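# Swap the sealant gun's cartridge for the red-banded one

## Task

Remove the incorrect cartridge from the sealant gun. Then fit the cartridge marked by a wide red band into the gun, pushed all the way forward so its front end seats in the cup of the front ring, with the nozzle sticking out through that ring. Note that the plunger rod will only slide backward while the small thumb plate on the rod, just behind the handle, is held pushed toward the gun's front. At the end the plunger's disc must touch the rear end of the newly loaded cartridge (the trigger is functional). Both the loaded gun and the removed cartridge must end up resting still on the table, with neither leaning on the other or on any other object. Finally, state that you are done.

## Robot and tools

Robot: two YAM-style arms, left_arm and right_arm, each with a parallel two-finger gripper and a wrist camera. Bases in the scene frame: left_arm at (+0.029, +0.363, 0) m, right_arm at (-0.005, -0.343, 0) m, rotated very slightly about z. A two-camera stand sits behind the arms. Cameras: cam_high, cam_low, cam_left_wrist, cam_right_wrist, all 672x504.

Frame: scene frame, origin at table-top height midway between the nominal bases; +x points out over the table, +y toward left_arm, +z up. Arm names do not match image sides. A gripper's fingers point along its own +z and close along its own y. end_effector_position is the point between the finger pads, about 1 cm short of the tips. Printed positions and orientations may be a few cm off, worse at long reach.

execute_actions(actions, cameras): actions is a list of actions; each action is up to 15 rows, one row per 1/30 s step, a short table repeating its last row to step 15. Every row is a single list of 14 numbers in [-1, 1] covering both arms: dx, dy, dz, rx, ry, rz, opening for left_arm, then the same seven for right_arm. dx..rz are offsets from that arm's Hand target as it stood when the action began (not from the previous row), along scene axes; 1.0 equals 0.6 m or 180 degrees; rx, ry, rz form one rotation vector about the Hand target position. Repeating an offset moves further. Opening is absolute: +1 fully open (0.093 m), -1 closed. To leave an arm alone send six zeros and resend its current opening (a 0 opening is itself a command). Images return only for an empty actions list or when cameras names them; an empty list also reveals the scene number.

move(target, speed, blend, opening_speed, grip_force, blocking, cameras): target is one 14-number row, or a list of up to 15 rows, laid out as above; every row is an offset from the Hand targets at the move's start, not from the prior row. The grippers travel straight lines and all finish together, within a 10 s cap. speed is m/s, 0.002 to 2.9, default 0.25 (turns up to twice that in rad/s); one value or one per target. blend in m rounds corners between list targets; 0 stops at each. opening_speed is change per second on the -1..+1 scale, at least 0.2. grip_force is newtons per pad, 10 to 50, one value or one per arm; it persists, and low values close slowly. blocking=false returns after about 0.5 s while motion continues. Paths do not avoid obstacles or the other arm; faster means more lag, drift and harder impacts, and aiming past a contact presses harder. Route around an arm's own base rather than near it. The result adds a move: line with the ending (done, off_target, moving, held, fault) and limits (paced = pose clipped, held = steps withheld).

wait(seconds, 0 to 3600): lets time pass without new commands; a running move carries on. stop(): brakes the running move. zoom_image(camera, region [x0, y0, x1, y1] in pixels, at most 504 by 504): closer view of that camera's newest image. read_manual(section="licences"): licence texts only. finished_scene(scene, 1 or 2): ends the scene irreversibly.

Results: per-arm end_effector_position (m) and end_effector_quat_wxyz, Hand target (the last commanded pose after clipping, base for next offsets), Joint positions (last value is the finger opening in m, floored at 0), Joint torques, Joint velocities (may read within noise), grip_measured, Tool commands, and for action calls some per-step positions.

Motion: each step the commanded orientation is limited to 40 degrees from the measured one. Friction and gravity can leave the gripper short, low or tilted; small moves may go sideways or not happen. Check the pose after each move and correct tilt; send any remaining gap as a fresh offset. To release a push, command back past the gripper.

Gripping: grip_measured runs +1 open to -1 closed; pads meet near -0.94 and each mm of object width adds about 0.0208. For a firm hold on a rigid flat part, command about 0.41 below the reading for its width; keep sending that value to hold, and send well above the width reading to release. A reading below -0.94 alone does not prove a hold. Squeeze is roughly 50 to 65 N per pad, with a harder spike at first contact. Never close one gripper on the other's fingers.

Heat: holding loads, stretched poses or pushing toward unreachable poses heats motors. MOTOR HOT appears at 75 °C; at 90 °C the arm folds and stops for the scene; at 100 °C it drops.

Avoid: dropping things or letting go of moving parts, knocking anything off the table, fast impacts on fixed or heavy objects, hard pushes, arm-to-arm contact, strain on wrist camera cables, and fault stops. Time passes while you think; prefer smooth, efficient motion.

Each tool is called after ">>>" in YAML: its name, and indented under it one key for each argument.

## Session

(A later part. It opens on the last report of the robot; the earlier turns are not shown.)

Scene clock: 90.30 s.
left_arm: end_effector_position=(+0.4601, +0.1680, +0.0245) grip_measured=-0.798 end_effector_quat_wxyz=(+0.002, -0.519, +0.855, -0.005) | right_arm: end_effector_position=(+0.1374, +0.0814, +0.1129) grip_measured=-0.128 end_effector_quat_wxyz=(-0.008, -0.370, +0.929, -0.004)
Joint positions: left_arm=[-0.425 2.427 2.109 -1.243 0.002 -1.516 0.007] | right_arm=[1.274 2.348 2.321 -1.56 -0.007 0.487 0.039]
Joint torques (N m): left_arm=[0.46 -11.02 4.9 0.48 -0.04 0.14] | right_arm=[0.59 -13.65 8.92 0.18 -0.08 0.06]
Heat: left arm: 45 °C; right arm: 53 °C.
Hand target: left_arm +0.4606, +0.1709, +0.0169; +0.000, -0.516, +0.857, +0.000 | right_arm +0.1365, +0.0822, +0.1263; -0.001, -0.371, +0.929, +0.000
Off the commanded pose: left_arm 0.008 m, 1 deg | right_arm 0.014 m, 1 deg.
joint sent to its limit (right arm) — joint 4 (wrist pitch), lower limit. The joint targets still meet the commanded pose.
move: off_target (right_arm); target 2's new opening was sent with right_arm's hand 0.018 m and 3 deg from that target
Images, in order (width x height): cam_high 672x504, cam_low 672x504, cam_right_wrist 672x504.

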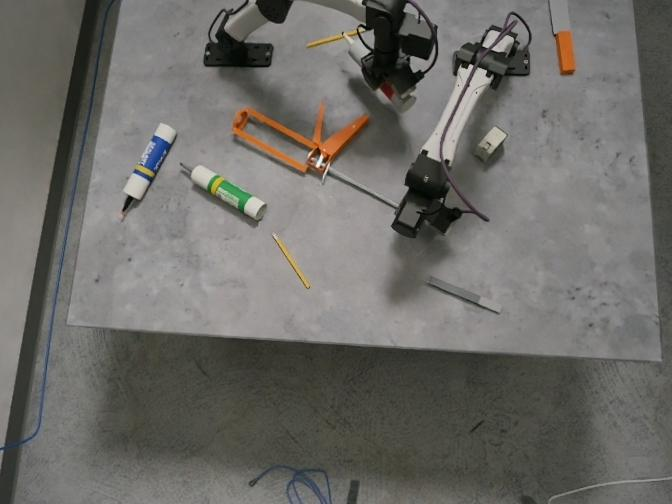

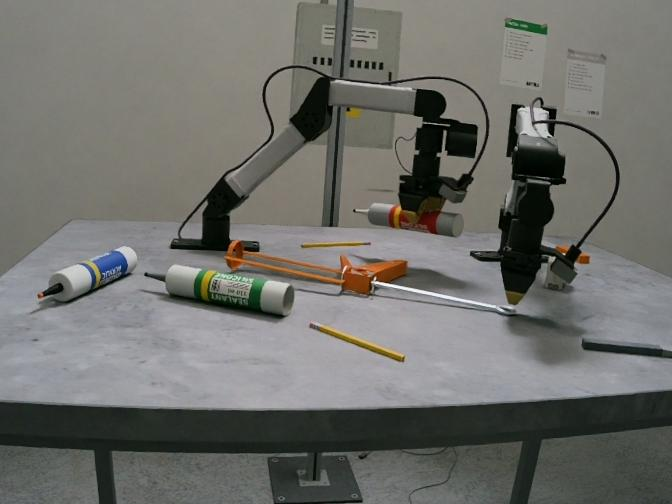

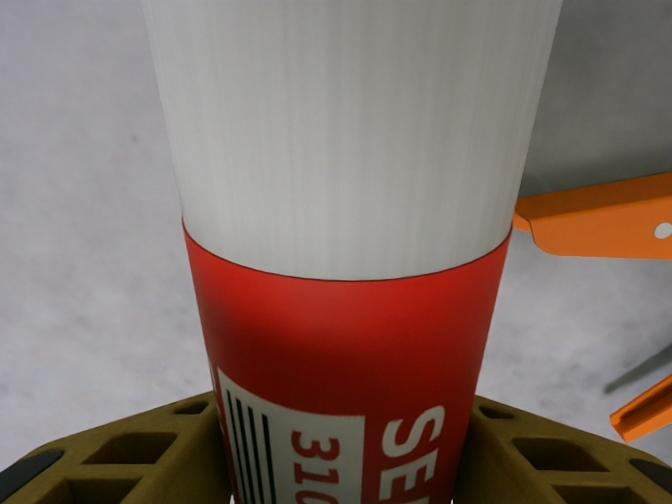

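>>> move:
  target:
    - [0,0,0,0,0,0,-0.8,0.02,0.0,0.05,0,0,0,-0.6]
    - [0,0,0,0,0,0,-0.8,0.291,-0.299,0.076,0.0712,-0.0513,0.1187,-0.6]
  speed: [0.15,0.2]
  blend: 0.02
  cameras: ["cam_high","cam_right_wrist","cam_low"]

>>> zoom_image:
  camera: "cam_high"
  region: [190, 80, 380, 210]

>>> zoom_image:
  camera: "cam_low"
  region: [180, 180, 400, 310]

Scene clock: 94.37 s.
left_arm: end_effector_position=(+0.4601, +0.1680, +0.0245) grip_measured=-0.798 end_effector_quat_wxyz=(+0.002, -0.519, +0.855, -0.005) | right_arm: end_effector_position=(+0.3090, -0.1020, +0.1489) grip_measured=-0.127 end_effector_quat_wxyz=(+0.073, -0.529, +0.843, +0.064)
Joint positions: left_arm=[-0.425 2.427 2.109 -1.243 0.002 -1.516 0.007] | right_arm=[0.633 1.908 1.766 -1.276 -0.122 -0.507 0.039]
Joint torques (N m): left_arm=[0.5 -11 4.88 0.49 -0.04 0.14] | right_arm=[0.29 -14.43 6.87 1.09 -0.38 -0.06]
Heat: left arm: 45 °C; right arm: 55 °C.
Hand target: left_arm +0.4606, +0.1709, +0.0169; +0.000, -0.516, +0.857, +0.000 | right_arm +0.3110, -0.0971, +0.1718; +0.115, -0.533, +0.835, +0.073
Off the commanded pose: left_arm 0.008 m, 1 deg | right_arm 0.024 m, 5 deg.
move: off_target (right_arm); blend cut to 0.0163 m at target 1
Images, in order (width x height): cam_high 672x504, cam_low 672x504, cam_right_wrist 672x504.

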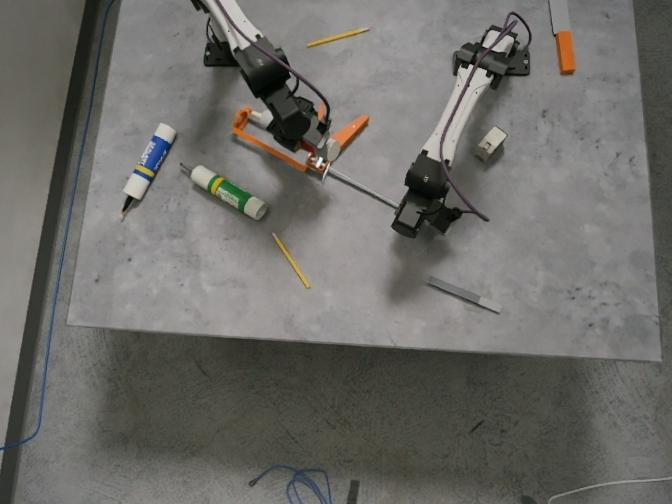

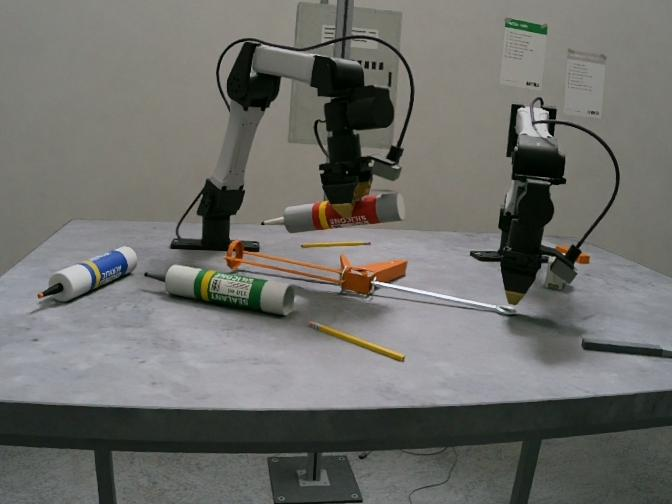

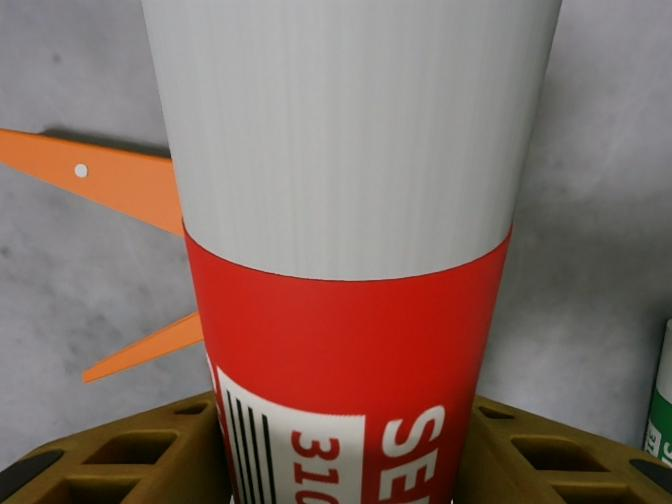

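Scaled by 2.653.

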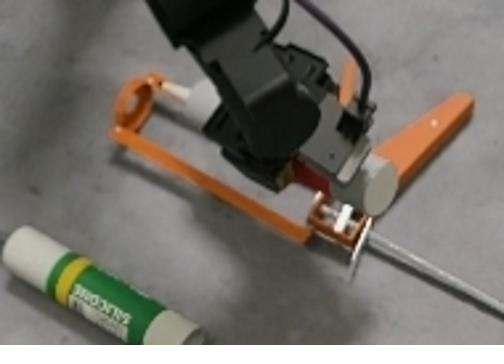

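Scaled by 2.291.

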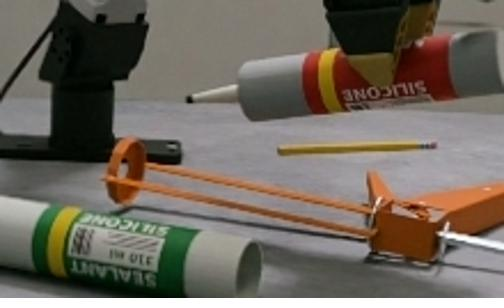

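>>> move:
  target: [0,0,0,0,0,0,-0.8,-0.024,-0.0605,-0.090,0.0101,-0.0047,0,-0.6]
  speed: 0.12
  cameras: ["cam_high","cam_right_wrist","cam_low"]

>>> zoom_image:
  camera: "cam_high"
  region: [200, 80, 340, 190]

>>> zoom_image:
  camera: "cam_low"
  region: [200, 220, 360, 310]

Scene clock: 96.73 s.
left_arm: end_effector_position=(+0.4601, +0.1680, +0.0245) grip_measured=-0.798 end_effector_quat_wxyz=(+0.002, -0.519, +0.855, -0.005) | right_arm: end_effector_position=(+0.2907, -0.1385, +0.1000) grip_measured=-0.127 end_effector_quat_wxyz=(+0.090, -0.529, +0.840, +0.076)
Joint positions: left_arm=[-0.425 2.427 2.109 -1.243 0.002 -1.516 0.007] | right_arm=[0.562 1.747 1.361 -1.006 -0.157 -0.577 0.039]
Joint torques (N m): left_arm=[0.54 -11 4.89 0.49 -0.04 0.14] | right_arm=[-0.18 -12.29 6.86 1.15 -0.43 -0.07]
Heat: left arm: 45 °C; right arm: 55 °C.
Hand target: left_arm +0.4606, +0.1709, +0.0169; +0.000, -0.516, +0.857, +0.000 | right_arm +0.2966, -0.1334, +0.1179; +0.129, -0.532, +0.833, +0.083
Off the commanded pose: left_arm 0.008 m, 1 deg | right_arm 0.020 m, 5 deg.
move: off_target (right_arm)
Images, in order (width x height): cam_high 672x504, cam_low 672x504, cam_right_wrist 672x504.

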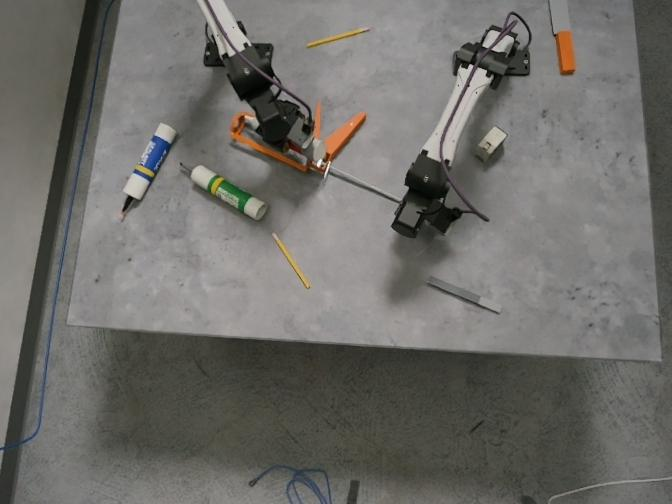

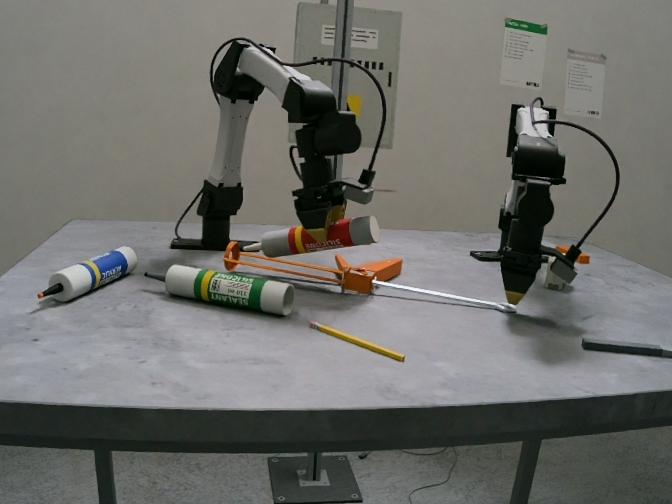

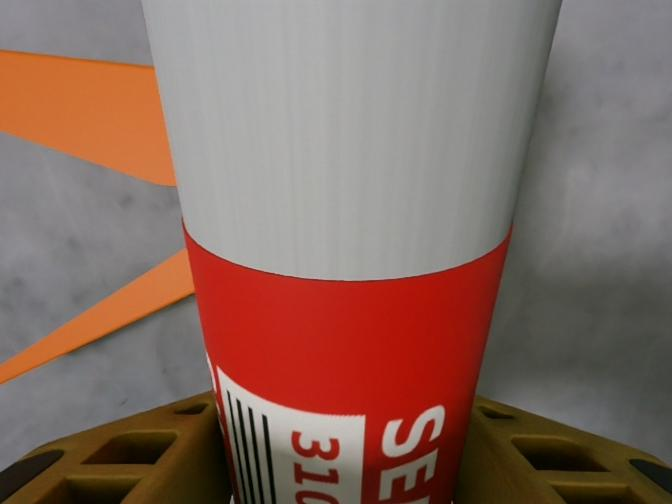

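Scaled by 3.600.

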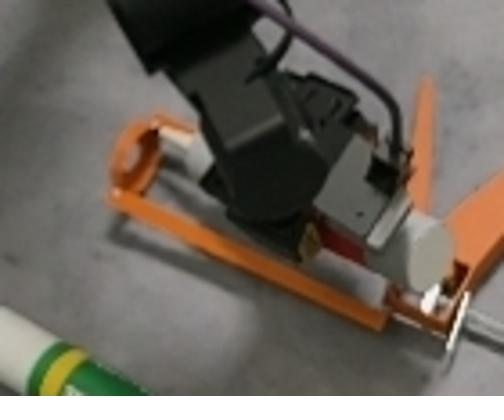

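Scaled by 3.150.

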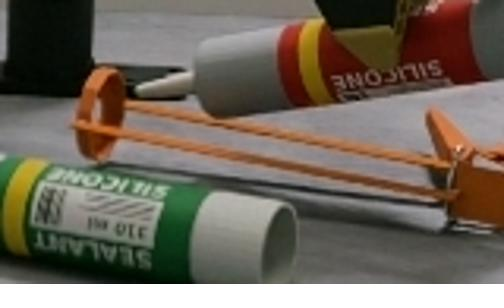

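>>> move:
  target: [0,0,0,0,0,0,-0.8,0.006,-0.010,-0.013,0,0,0.026,-0.6]
  speed: 0.1
  cameras: ["cam_high","cam_right_wrist","cam_low"]

>>> zoom_image:
  camera: "cam_high"
  region: [200, 80, 340, 190]

>>> zoom_image:
  camera: "cam_low"
  region: [200, 220, 360, 310]

Scene clock: 98.83 s.
left_arm: end_effector_position=(+0.4601, +0.1680, +0.0245) grip_measured=-0.798 end_effector_quat_wxyz=(+0.002, -0.519, +0.855, -0.005) | right_arm: end_effector_position=(+0.2941, -0.1448, +0.0984) grip_measured=-0.127 end_effector_quat_wxyz=(+0.095, -0.562, +0.817, +0.082)
Joint positions: left_arm=[-0.425 2.427 2.109 -1.243 0.002 -1.516 0.007] | right_arm=[0.53 1.747 1.352 -1 -0.182 -0.688 0.039]
Joint torques (N m): left_arm=[0.46 -11 4.89 0.48 -0.05 0.13] | right_arm=[-0.2 -10.58 6.94 1.16 -0.44 -0.06]
Heat: left arm: 45 °C; right arm: 55 °C.
Hand target: left_arm +0.4606, +0.1709, +0.0169; +0.000, -0.516, +0.857, +0.000 | right_arm +0.3003, -0.1394, +0.1101; +0.126, -0.565, +0.811, +0.088
Off the commanded pose: left_arm 0.008 m, 1 deg | right_arm 0.014 m, 4 deg.
move: off_target (right_arm)
Images, in order (width x height): cam_high 672x504, cam_low 672x504, cam_right_wrist 672x504.

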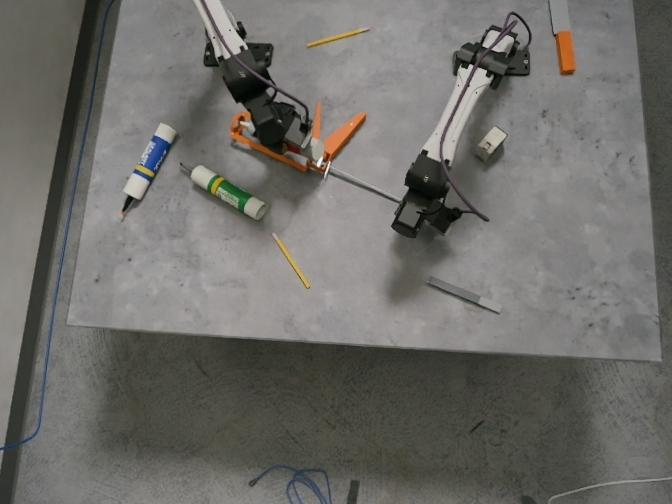

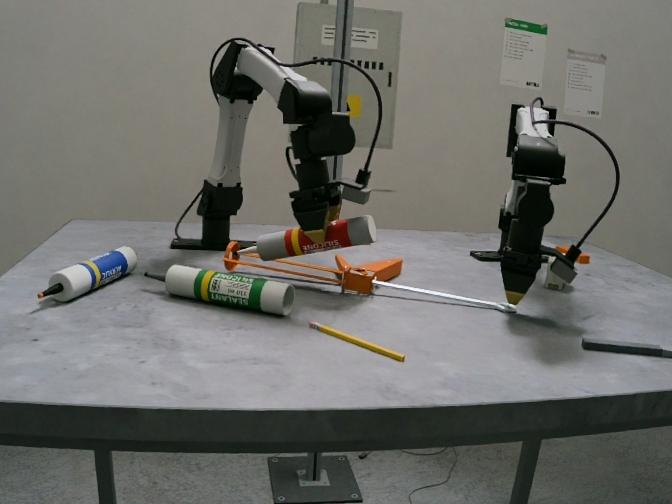

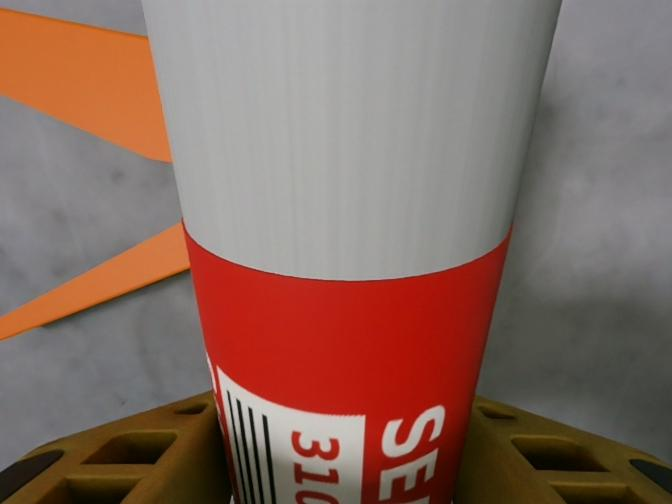

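Scaled by 3.600.

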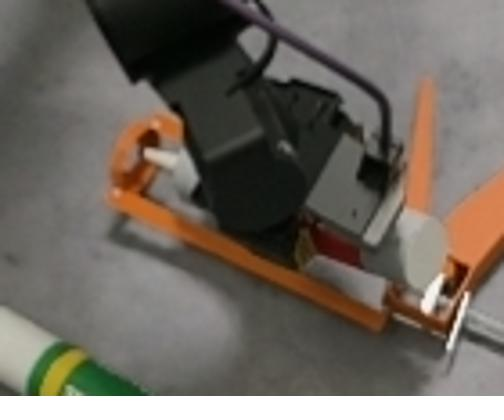

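Scaled by 3.150.

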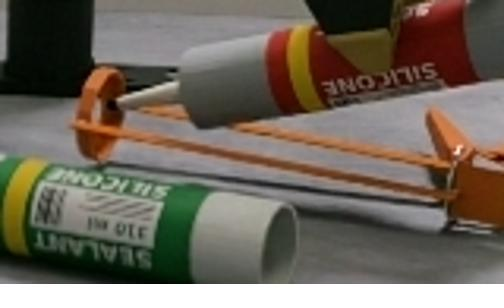

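>>> move:
  target:
    - [0,0,0,0,0,0,-0.8,0,0,-0.019,0,0,0,-0.6]
    - [0,0,0,0,0,0,-0.8,-0.0147,-0.038,-0.031,0,0,0,-0.6]
  speed: 0.05
  cameras: ["cam_high","cam_low"]

>>> zoom_image:
  camera: "cam_high"
  region: [200, 80, 340, 190]

>>> zoom_image:
  camera: "cam_low"
  region: [200, 220, 360, 310]

Scene clock: 102.40 s.
left_arm: end_effector_position=(+0.4601, +0.1680, +0.0245) grip_measured=-0.798 end_effector_quat_wxyz=(+0.002, -0.519, +0.855, -0.005) | right_arm: end_effector_position=(+0.2857, -0.1641, +0.0752) grip_measured=-0.127 end_effector_quat_wxyz=(+0.093, -0.562, +0.817, +0.089)
Joint positions: left_arm=[-0.425 2.427 2.109 -1.243 0.002 -1.516 0.007] | right_arm=[0.482 1.714 1.218 -0.916 -0.204 -0.736 0.039]
Joint torques (N m): left_arm=[0.46 -11.03 4.88 0.49 -0.05 0.14] | right_arm=[-0.42 -11.79 6.65 1 -0.38 -0.11]
Heat: left arm: 45 °C; right arm: 55 °C.
Hand target: left_arm +0.4606, +0.1709, +0.0169; +0.000, -0.516, +0.857, +0.000 | right_arm +0.2915, -0.1622, +0.0914; +0.126, -0.565, +0.811, +0.088
Off the commanded pose: left_arm 0.008 m, 1 deg | right_arm 0.017 m, 4 deg.
move: off_target (right_arm)

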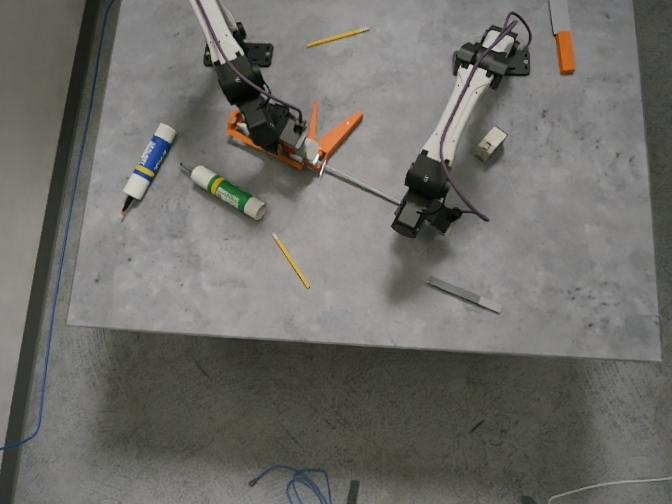

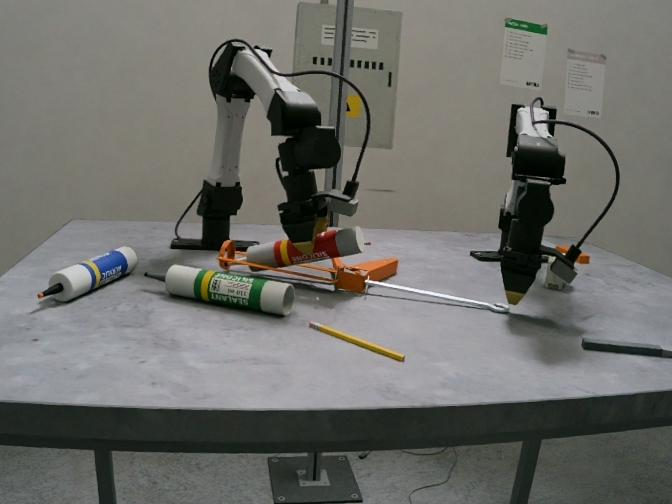

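Scaled by 3.600.

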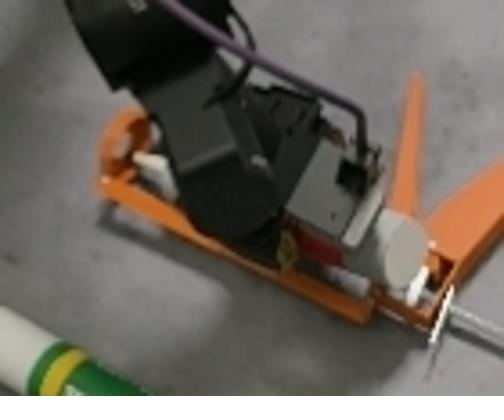

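Scaled by 3.150.

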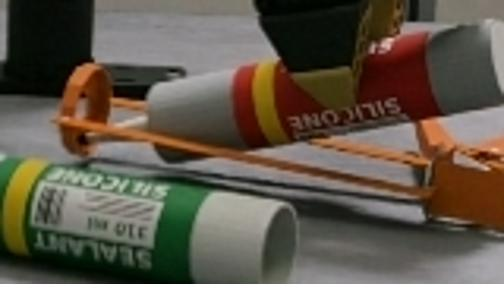

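>>> move:
  target:
    - [0,0,0,0,0,0,-0.8,0.006,0.014,0.004,0,0,0,-0.6]
    - [0,0,0,0,0,0,-0.8,0.006,0.014,0.021,0,0,0,-0.6]
  speed: 0.05
  cameras: ["cam_high","cam_low","cam_left_wrist"]

>>> zoom_image:
  camera: "cam_high"
  region: [200, 80, 340, 190]

>>> zoom_image:
  camera: "cam_low"
  region: [200, 220, 360, 310]

Scene clock: 104.40 s.
left_arm: end_effector_position=(+0.4601, +0.1680, +0.0245) grip_measured=-0.798 end_effector_quat_wxyz=(+0.002, -0.519, +0.855, -0.005) | right_arm: end_effector_position=(+0.2873, -0.1607, +0.0825) grip_measured=-0.127 end_effector_quat_wxyz=(+0.095, -0.565, +0.815, +0.089)
Joint positions: left_arm=[-0.425 2.427 2.109 -1.243 0.002 -1.516 0.007] | right_arm=[0.489 1.714 1.247 -0.939 -0.204 -0.736 0.039]
Joint torques (N m): left_arm=[0.44 -11.06 4.94 0.48 -0.03 0.16] | right_arm=[0.65 -10.62 9.7 0.75 -0.36 0.1]
Heat: left arm: 45 °C; right arm: 55 °C.
Hand target: left_arm +0.4606, +0.1709, +0.0169; +0.000, -0.516, +0.857, +0.000 | right_arm +0.2951, -0.1538, +0.1040; +0.126, -0.565, +0.811, +0.088
Off the commanded pose: left_arm 0.008 m, 1 deg | right_arm 0.024 m, 4 deg.
move: off_target (right_arm)

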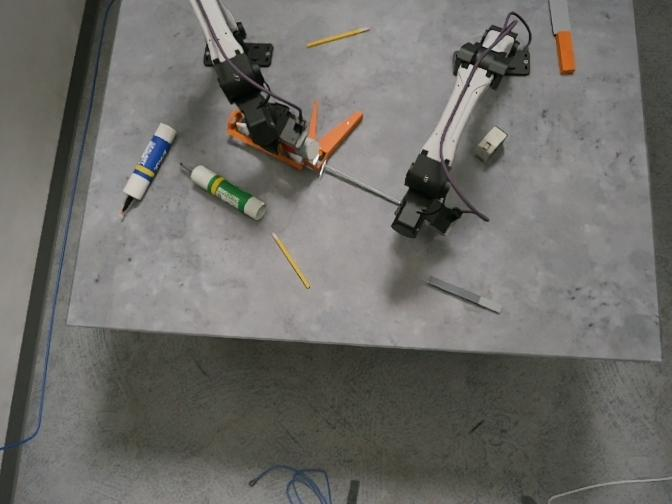

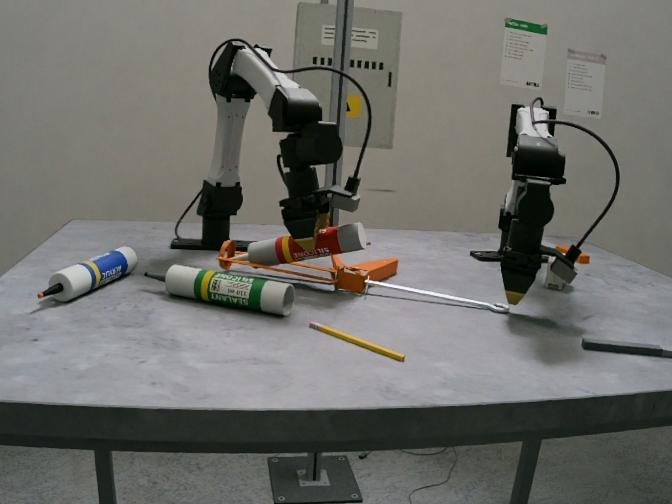

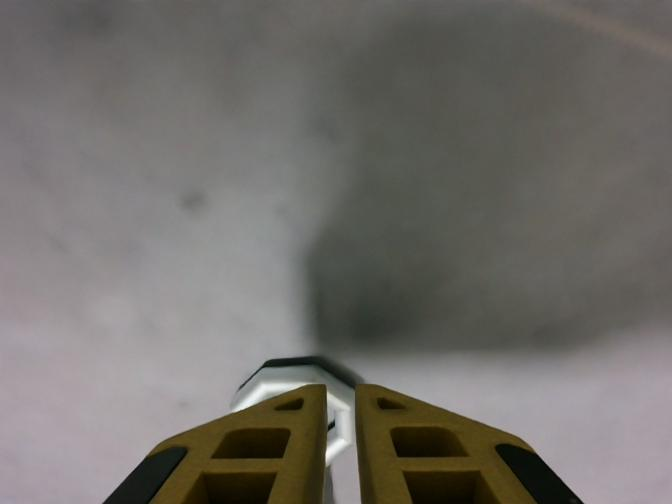

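Scaled by 3.600.

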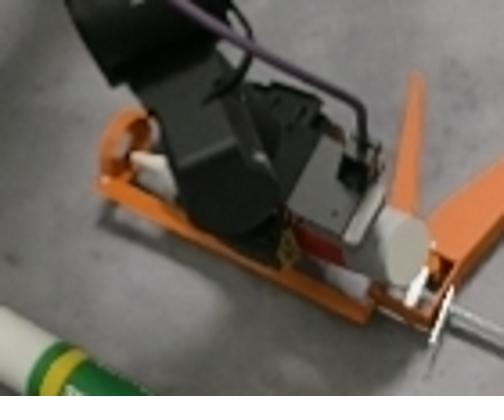

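Scaled by 3.150.

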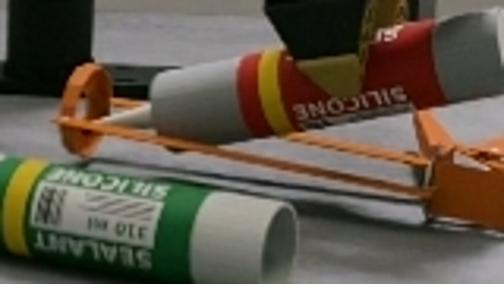

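>>> move:
  target:
    - [0,0,0.06,0,0,0,-0.8,0,0,0,0,0,0,-0.6]
    - [-0.0163,0.0085,0.06,0,0,0,0.35,0,0,0,0,0,0,-0.6]
  speed: 0.12
  cameras: ["cam_left_wrist"]

Scene clock: 107.17 s.
left_arm: end_effector_position=(+0.4469, +0.1740, +0.0411) grip_measured=+0.348 end_effector_quat_wxyz=(-0.011, -0.519, +0.855, +0.014) | right_arm: end_effector_position=(+0.2872, -0.1607, +0.0825) grip_measured=-0.127 end_effector_quat_wxyz=(+0.095, -0.565, +0.815, +0.089)
Joint positions: left_arm=[-0.425 2.402 2.129 -1.333 0.002 -1.515 0.062] | right_arm=[0.489 1.714 1.247 -0.939 -0.204 -0.736 0.039]
Joint torques (N m): left_arm=[0.58 -14.5 4.82 0.38 -0.05 0.13] | right_arm=[0.65 -10.62 9.7 0.74 -0.37 0.09]
Heat: left arm: 46 °C; right arm: 54 °C.
Hand target: left_arm +0.4508, +0.1760, +0.0529; +0.000, -0.516, +0.857, +0.000 | right_arm +0.2951, -0.1538, +0.1040; +0.126, -0.565, +0.811, +0.088
Off the commanded pose: left_arm 0.013 m, 2 deg | right_arm 0.024 m, 4 deg.
move: off_target (left_arm); target 2's new opening was sent with left_arm's hand 0.013 m and 2 deg from that target

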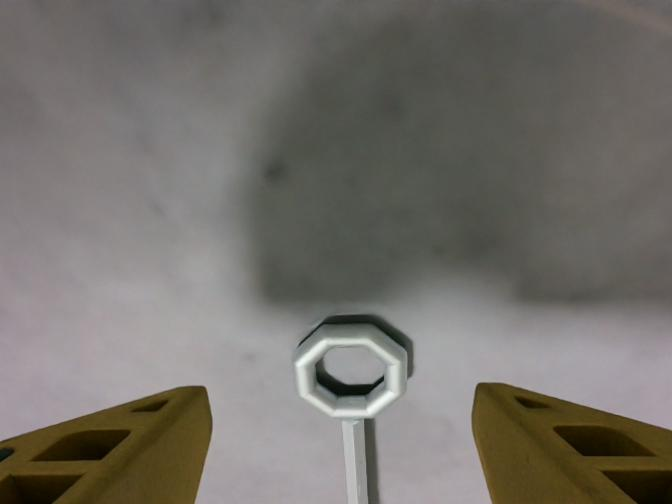

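>>> move:
  target:
    - [0.004,-0.002,-0.062,0,0,0,0.35,0,0,0,0,0,0,-0.6]
    - [0.004,-0.002,-0.062,0,0,0,-0.8,0,0,0,0,0,0,-0.6]
  speed: 0.1
  opening_speed: 1.0
  cameras: ["cam_left_wrist","cam_low"]

>>> zoom_image:
  camera: "cam_low"
  region: [200, 220, 360, 310]

Scene clock: 110.03 s.
left_arm: end_effector_position=(+0.4516, +0.1719, +0.0167) grip_measured=-0.798 end_effector_quat_wxyz=(-0.002, -0.519, +0.855, +0.001) | right_arm: end_effector_position=(+0.2872, -0.1607, +0.0825) grip_measured=-0.127 end_effector_quat_wxyz=(+0.095, -0.565, +0.815, +0.089)
Joint positions: left_arm=[-0.425 2.401 2.032 -1.206 0.002 -1.515 0.007] | right_arm=[0.489 1.714 1.247 -0.939 -0.204 -0.736 0.039]
Joint torques (N m): left_arm=[0.53 -12.15 4.74 0.45 -0.04 0.14] | right_arm=[0.69 -10.63 9.7 0.75 -0.36 0.1]
Heat: left arm: 47 °C; right arm: 54 °C.
Hand target: left_arm +0.4532, +0.1748, +0.0157; +0.000, -0.516, +0.857, +0.000 | right_arm +0.2951, -0.1538, +0.1040; +0.126, -0.565, +0.811, +0.088
Off the commanded pose: left_arm 0.003 m, 0 deg | right_arm 0.024 m, 4 deg.
move: done
Images, in order (width x height): cam_low 672x504, cam_left_wrist 672x504.

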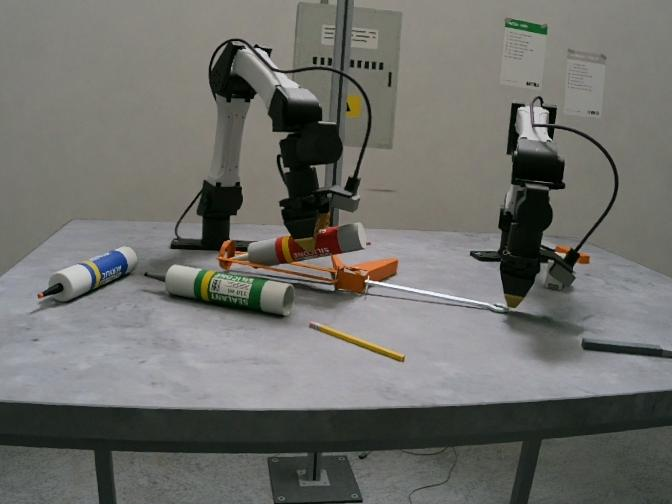

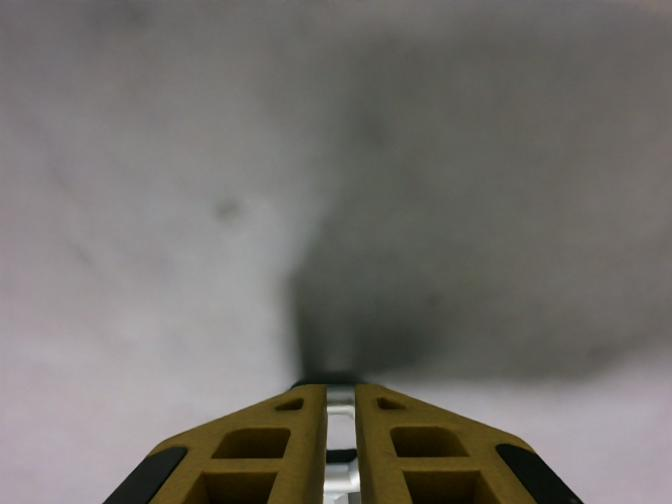

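Scaled by 3.150.

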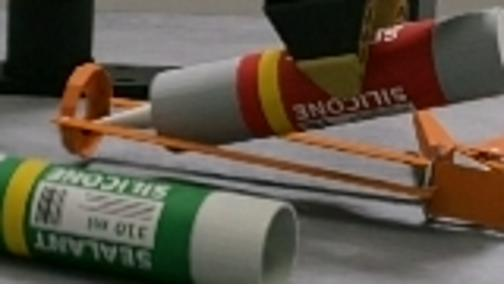

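>>> move:
  target:
    - [0,0,0.05,0,0,0,-0.8,0,0,0,0,0,0,-0.6]
    - [0,0,0.05,0,0,0,0.35,0,0,0,0,0,0,-0.6]
    - [0,0,-0.012,0,0,0,0.35,0,0,0,0,0,0,-0.6]
  speed: [0.12,0.1,0.05]
  opening_speed: 1.5
  cameras: ["cam_left_wrist","cam_low"]

>>> zoom_image:
  camera: "cam_low"
  region: [420, 240, 580, 340]

Scene clock: 118.70 s.
left_arm: end_effector_position=(+0.4518, +0.1718, +0.0115) grip_measured=+0.348 end_effector_quat_wxyz=(-0.001, -0.519, +0.855, +0.000) | right_arm: end_effector_position=(+0.2872, -0.1607, +0.0825) grip_measured=-0.127 end_effector_quat_wxyz=(+0.095, -0.565, +0.815, +0.089)
Joint positions: left_arm=[-0.425 2.401 2.011 -1.182 0.002 -1.515 0.062] | right_arm=[0.489 1.714 1.247 -0.939 -0.204 -0.736 0.039]
Joint torques (N m): left_arm=[0.57 -11.69 4.82 0.49 -0.03 0.14] | right_arm=[0.66 -10.65 9.7 0.74 -0.36 0.1]
Heat: left arm: 51 °C; right arm: 54 °C.
Hand target: left_arm +0.4531, +0.1748, +0.0085; +0.000, -0.516, +0.857, +0.001 | right_arm +0.2951, -0.1538, +0.1040; +0.126, -0.565, +0.811, +0.088
Off the commanded pose: left_arm 0.004 m, 0 deg | right_arm 0.024 m, 4 deg.
move: done; target 2's new opening was sent with left_arm's hand 0.014 m and 2 deg from that target
Images, in order (width x height): cam_low 672x504, cam_left_wrist 672x504.

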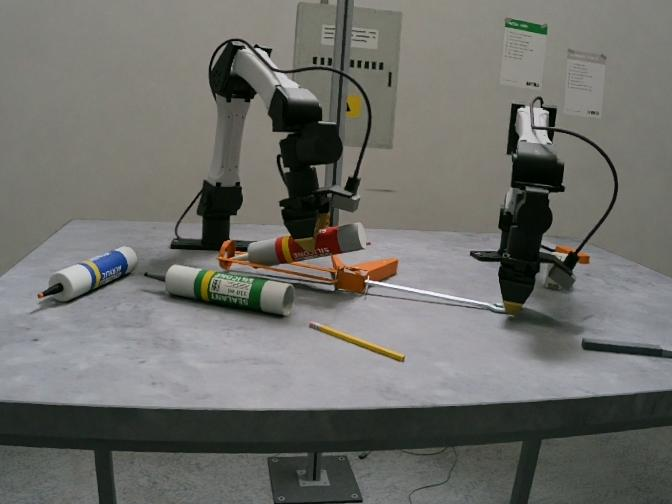

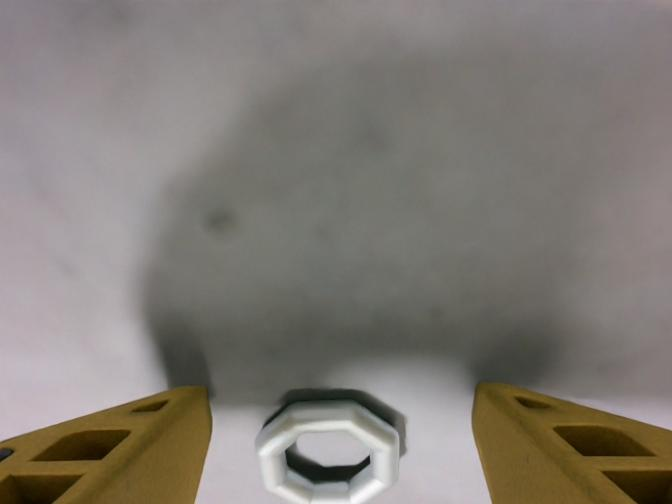

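Scaled by 3.150.

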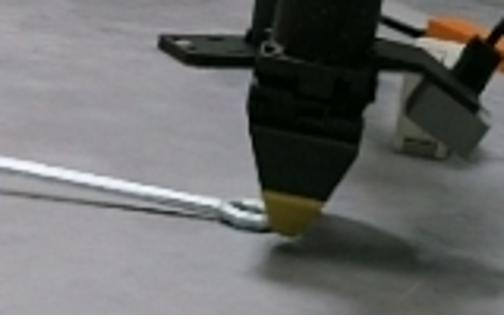

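>>> move:
  target:
    - [-0.02,-0.031,0.01,0,0,0,0.35,0,0,0,0,0,0,-0.6]
    - [-0.02,-0.031,-0.013,0,0,0,0.35,0,0,0,0,0,0,-0.6]
    - [-0.02,-0.031,-0.013,0,0,0,-0.8,0,0,0,0,0,0,-0.6]
  speed: [0.12,0.05,0.05]
  opening_speed: 1.5
  cameras: ["cam_left_wrist","cam_low"]

>>> zoom_image:
  camera: "cam_low"
  region: [200, 220, 360, 310]

Scene clock: 122.77 s.
left_arm: end_effector_position=(+0.4391, +0.1562, +0.0053) grip_measured=-0.383 end_effector_quat_wxyz=(-0.004, -0.514, +0.858, +0.005) | right_arm: end_effector_position=(+0.2872, -0.1607, +0.0825) grip_measured=-0.127 end_effector_quat_wxyz=(+0.095, -0.565, +0.815, +0.089)
Joint positions: left_arm=[-0.467 2.397 1.98 -1.166 0.002 -1.547 0.027] | right_arm=[0.489 1.714 1.247 -0.939 -0.204 -0.736 0.039]
Joint torques (N m): left_arm=[0.16 -11.88 3.89 0.65 -0.05 0.01] | right_arm=[0.65 -10.63 9.72 0.74 -0.36 0.1]
Heat: left arm: 51 °C; right arm: 54 °C.
Hand target: left_arm +0.4412, +0.1563, +0.0007; +0.000, -0.516, +0.857, +0.000 | right_arm +0.2951, -0.1538, +0.1040; +0.126, -0.565, +0.811, +0.088
Off the commanded pose: left_arm 0.005 m, 1 deg | right_arm 0.024 m, 4 deg.
move: done
Images, in order (width x height): cam_low 672x504, cam_left_wrist 672x504.

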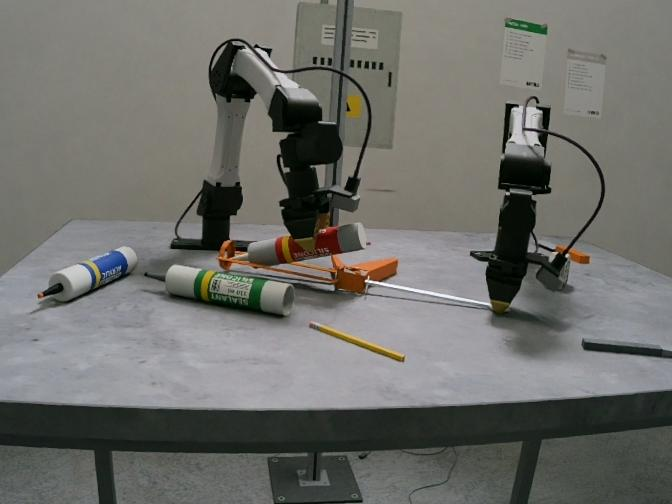

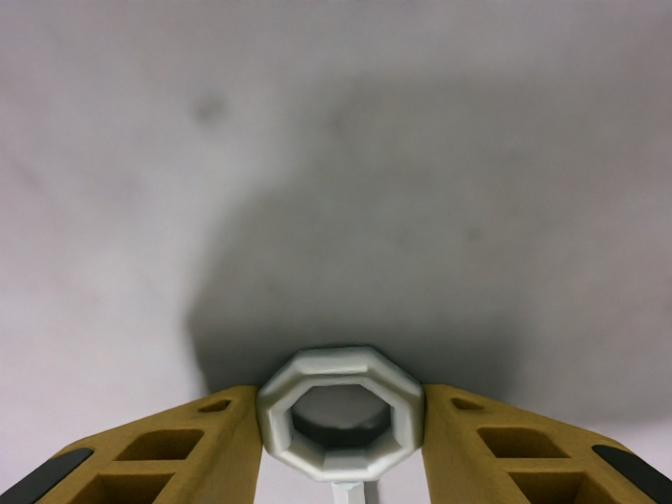

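Scaled by 3.150.

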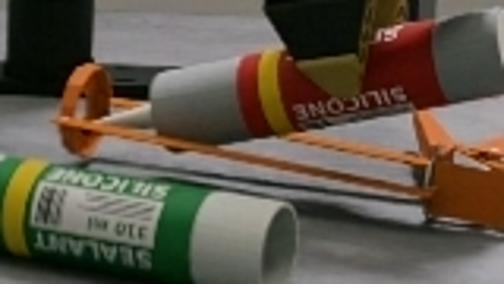

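>>> move:
  target:
    - [0,0,0.03,0,0,0,-0.8,0,0,0.010,-0.0078,0.003,0,-0.6]
    - [0,0,0.03,0,0,0,-0.8,-0.0125,-0.0327,-0.006,-0.0078,0.003,0,-0.6]
  speed: [0.05,0.05]
  cameras: ["cam_high","cam_low"]

>>> zoom_image:
  camera: "cam_high"
  region: [200, 80, 340, 190]

>>> zoom_image:
  camera: "cam_low"
  region: [200, 220, 360, 310]

Scene clock: 125.23 s.
left_arm: end_effector_position=(+0.4387, +0.1564, +0.0064) grip_measured=-0.367 end_effector_quat_wxyz=(-0.005, -0.514, +0.858, +0.006) | right_arm: end_effector_position=(+0.2804, -0.1772, +0.0842) grip_measured=-0.127 end_effector_quat_wxyz=(+0.078, -0.563, +0.819, +0.082)
Joint positions: left_arm=[-0.467 2.397 1.983 -1.172 0.002 -1.547 0.028] | right_arm=[0.46 1.691 1.236 -0.988 -0.188 -0.761 0.039]
Joint torques (N m): left_arm=[0.2 -13.19 7.15 0.12 -0.03 -0.03] | right_arm=[-0.14 -11.48 6.86 1.01 -0.39 -0.07]
Heat: left arm: 51 °C; right arm: 54 °C.
Hand target: left_arm +0.4412, +0.1563, +0.0188; +0.000, -0.516, +0.857, +0.000 | right_arm +0.2875, -0.1734, +0.1004; +0.115, -0.566, +0.812, +0.081
Off the commanded pose: left_arm 0.013 m, 1 deg | right_arm 0.018 m, 4 deg.
move: off_target (left_arm, right_arm)

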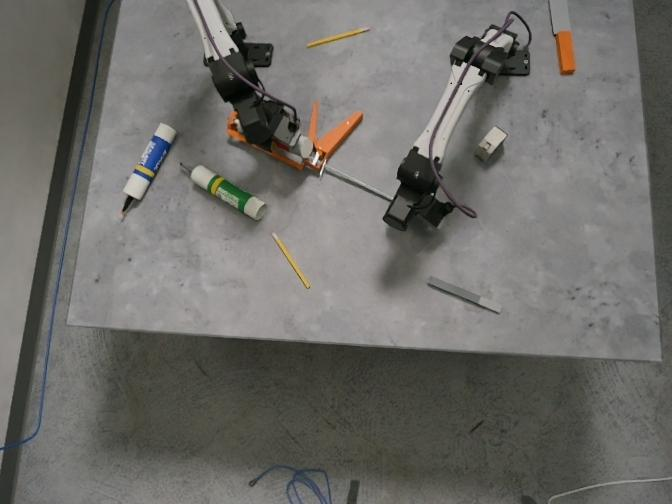

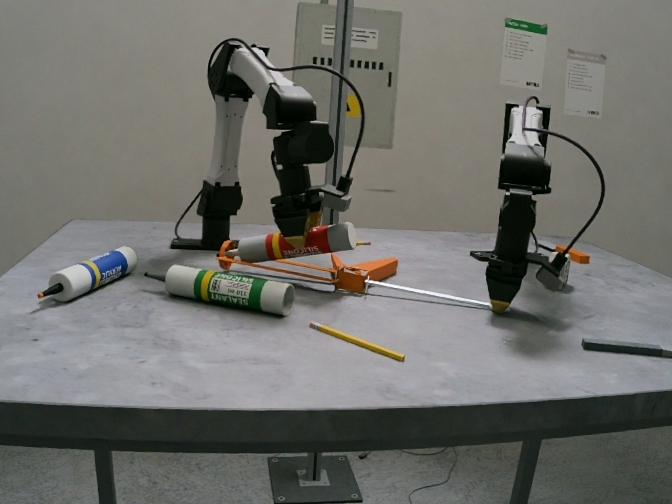

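Scaled by 3.600.

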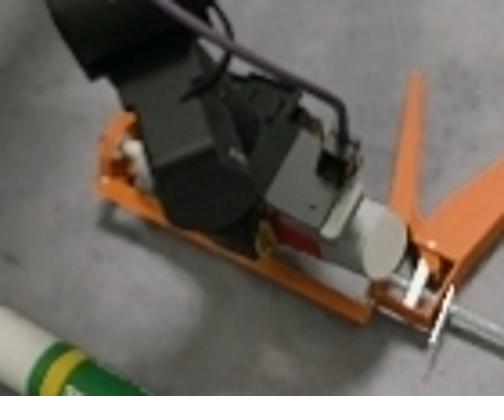

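Scaled by 3.150.

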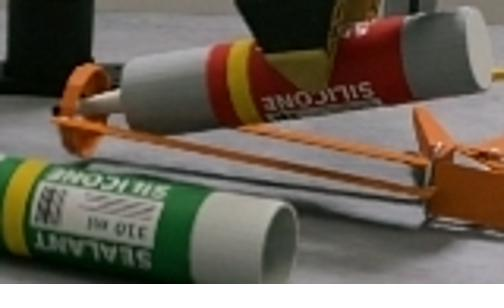

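>>> move:
  target:
    - [0,0,0.03,0,0,0,-0.8,-0.012,-0.0311,-0.014,0,0,0,-0.6]
  speed: [0.05]
  cameras: ["cam_high","cam_low"]

>>> zoom_image:
  camera: "cam_high"
  region: [200, 80, 340, 190]

>>> zoom_image:
  camera: "cam_low"
  region: [200, 220, 360, 310]

Scene clock: 126.50 s.
left_arm: end_effector_position=(+0.4378, +0.1569, +0.0177) grip_measured=-0.367 end_effector_quat_wxyz=(-0.008, -0.514, +0.858, +0.011) | right_arm: end_effector_position=(+0.2727, -0.1957, +0.0763) grip_measured=-0.127 end_effector_quat_wxyz=(+0.077, -0.562, +0.820, +0.083)
Joint positions: left_arm=[-0.467 2.397 2.028 -1.228 0.002 -1.547 0.028] | right_arm=[0.413 1.648 1.156 -0.962 -0.196 -0.806 0.039]
Joint torques (N m): left_arm=[0.18 -14.09 7.73 0 -0.05 -0.06] | right_arm=[-0.25 -11.11 6.8 0.98 -0.4 -0.11]
Heat: left arm: 51 °C; right arm: 54 °C.
Hand target: left_arm +0.4412, +0.1564, +0.0367; +0.000, -0.516, +0.857, +0.001 | right_arm +0.2803, -0.1921, +0.0920; +0.115, -0.566, +0.812, +0.081
Off the commanded pose: left_arm 0.019 m, 2 deg | right_arm 0.018 m, 4 deg.
move: off_target (left_arm, right_arm)

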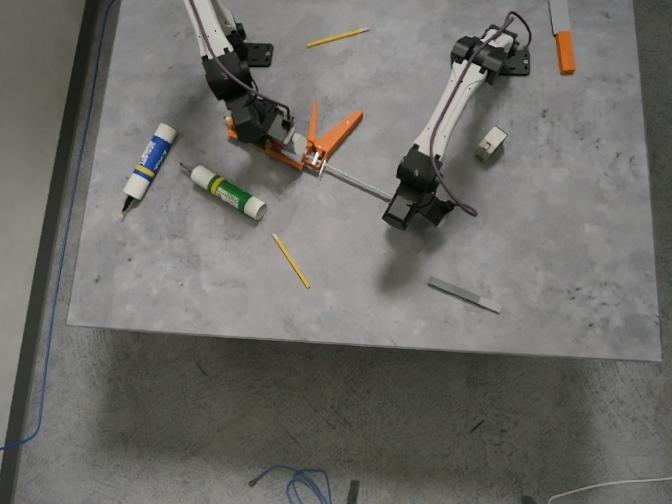

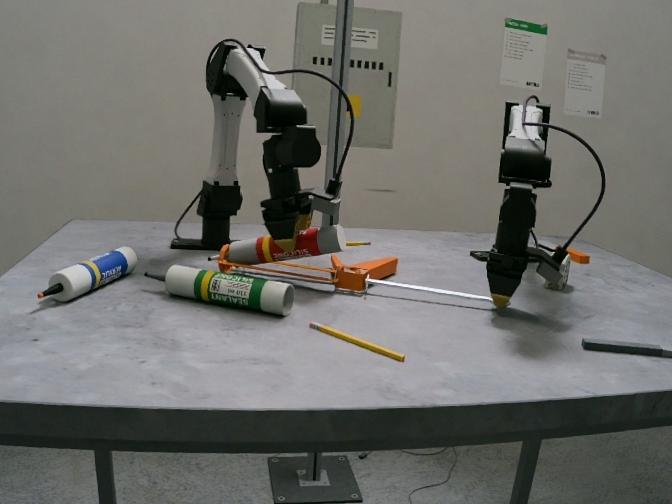

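Scaled by 3.600.

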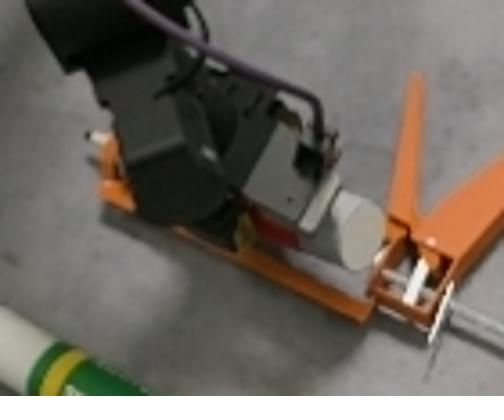

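Scaled by 3.150.

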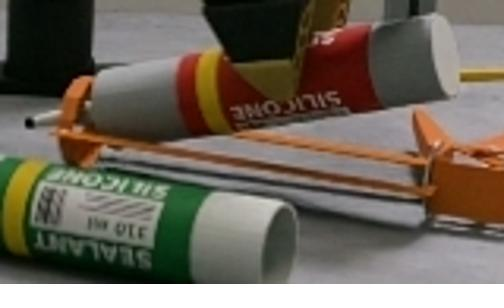

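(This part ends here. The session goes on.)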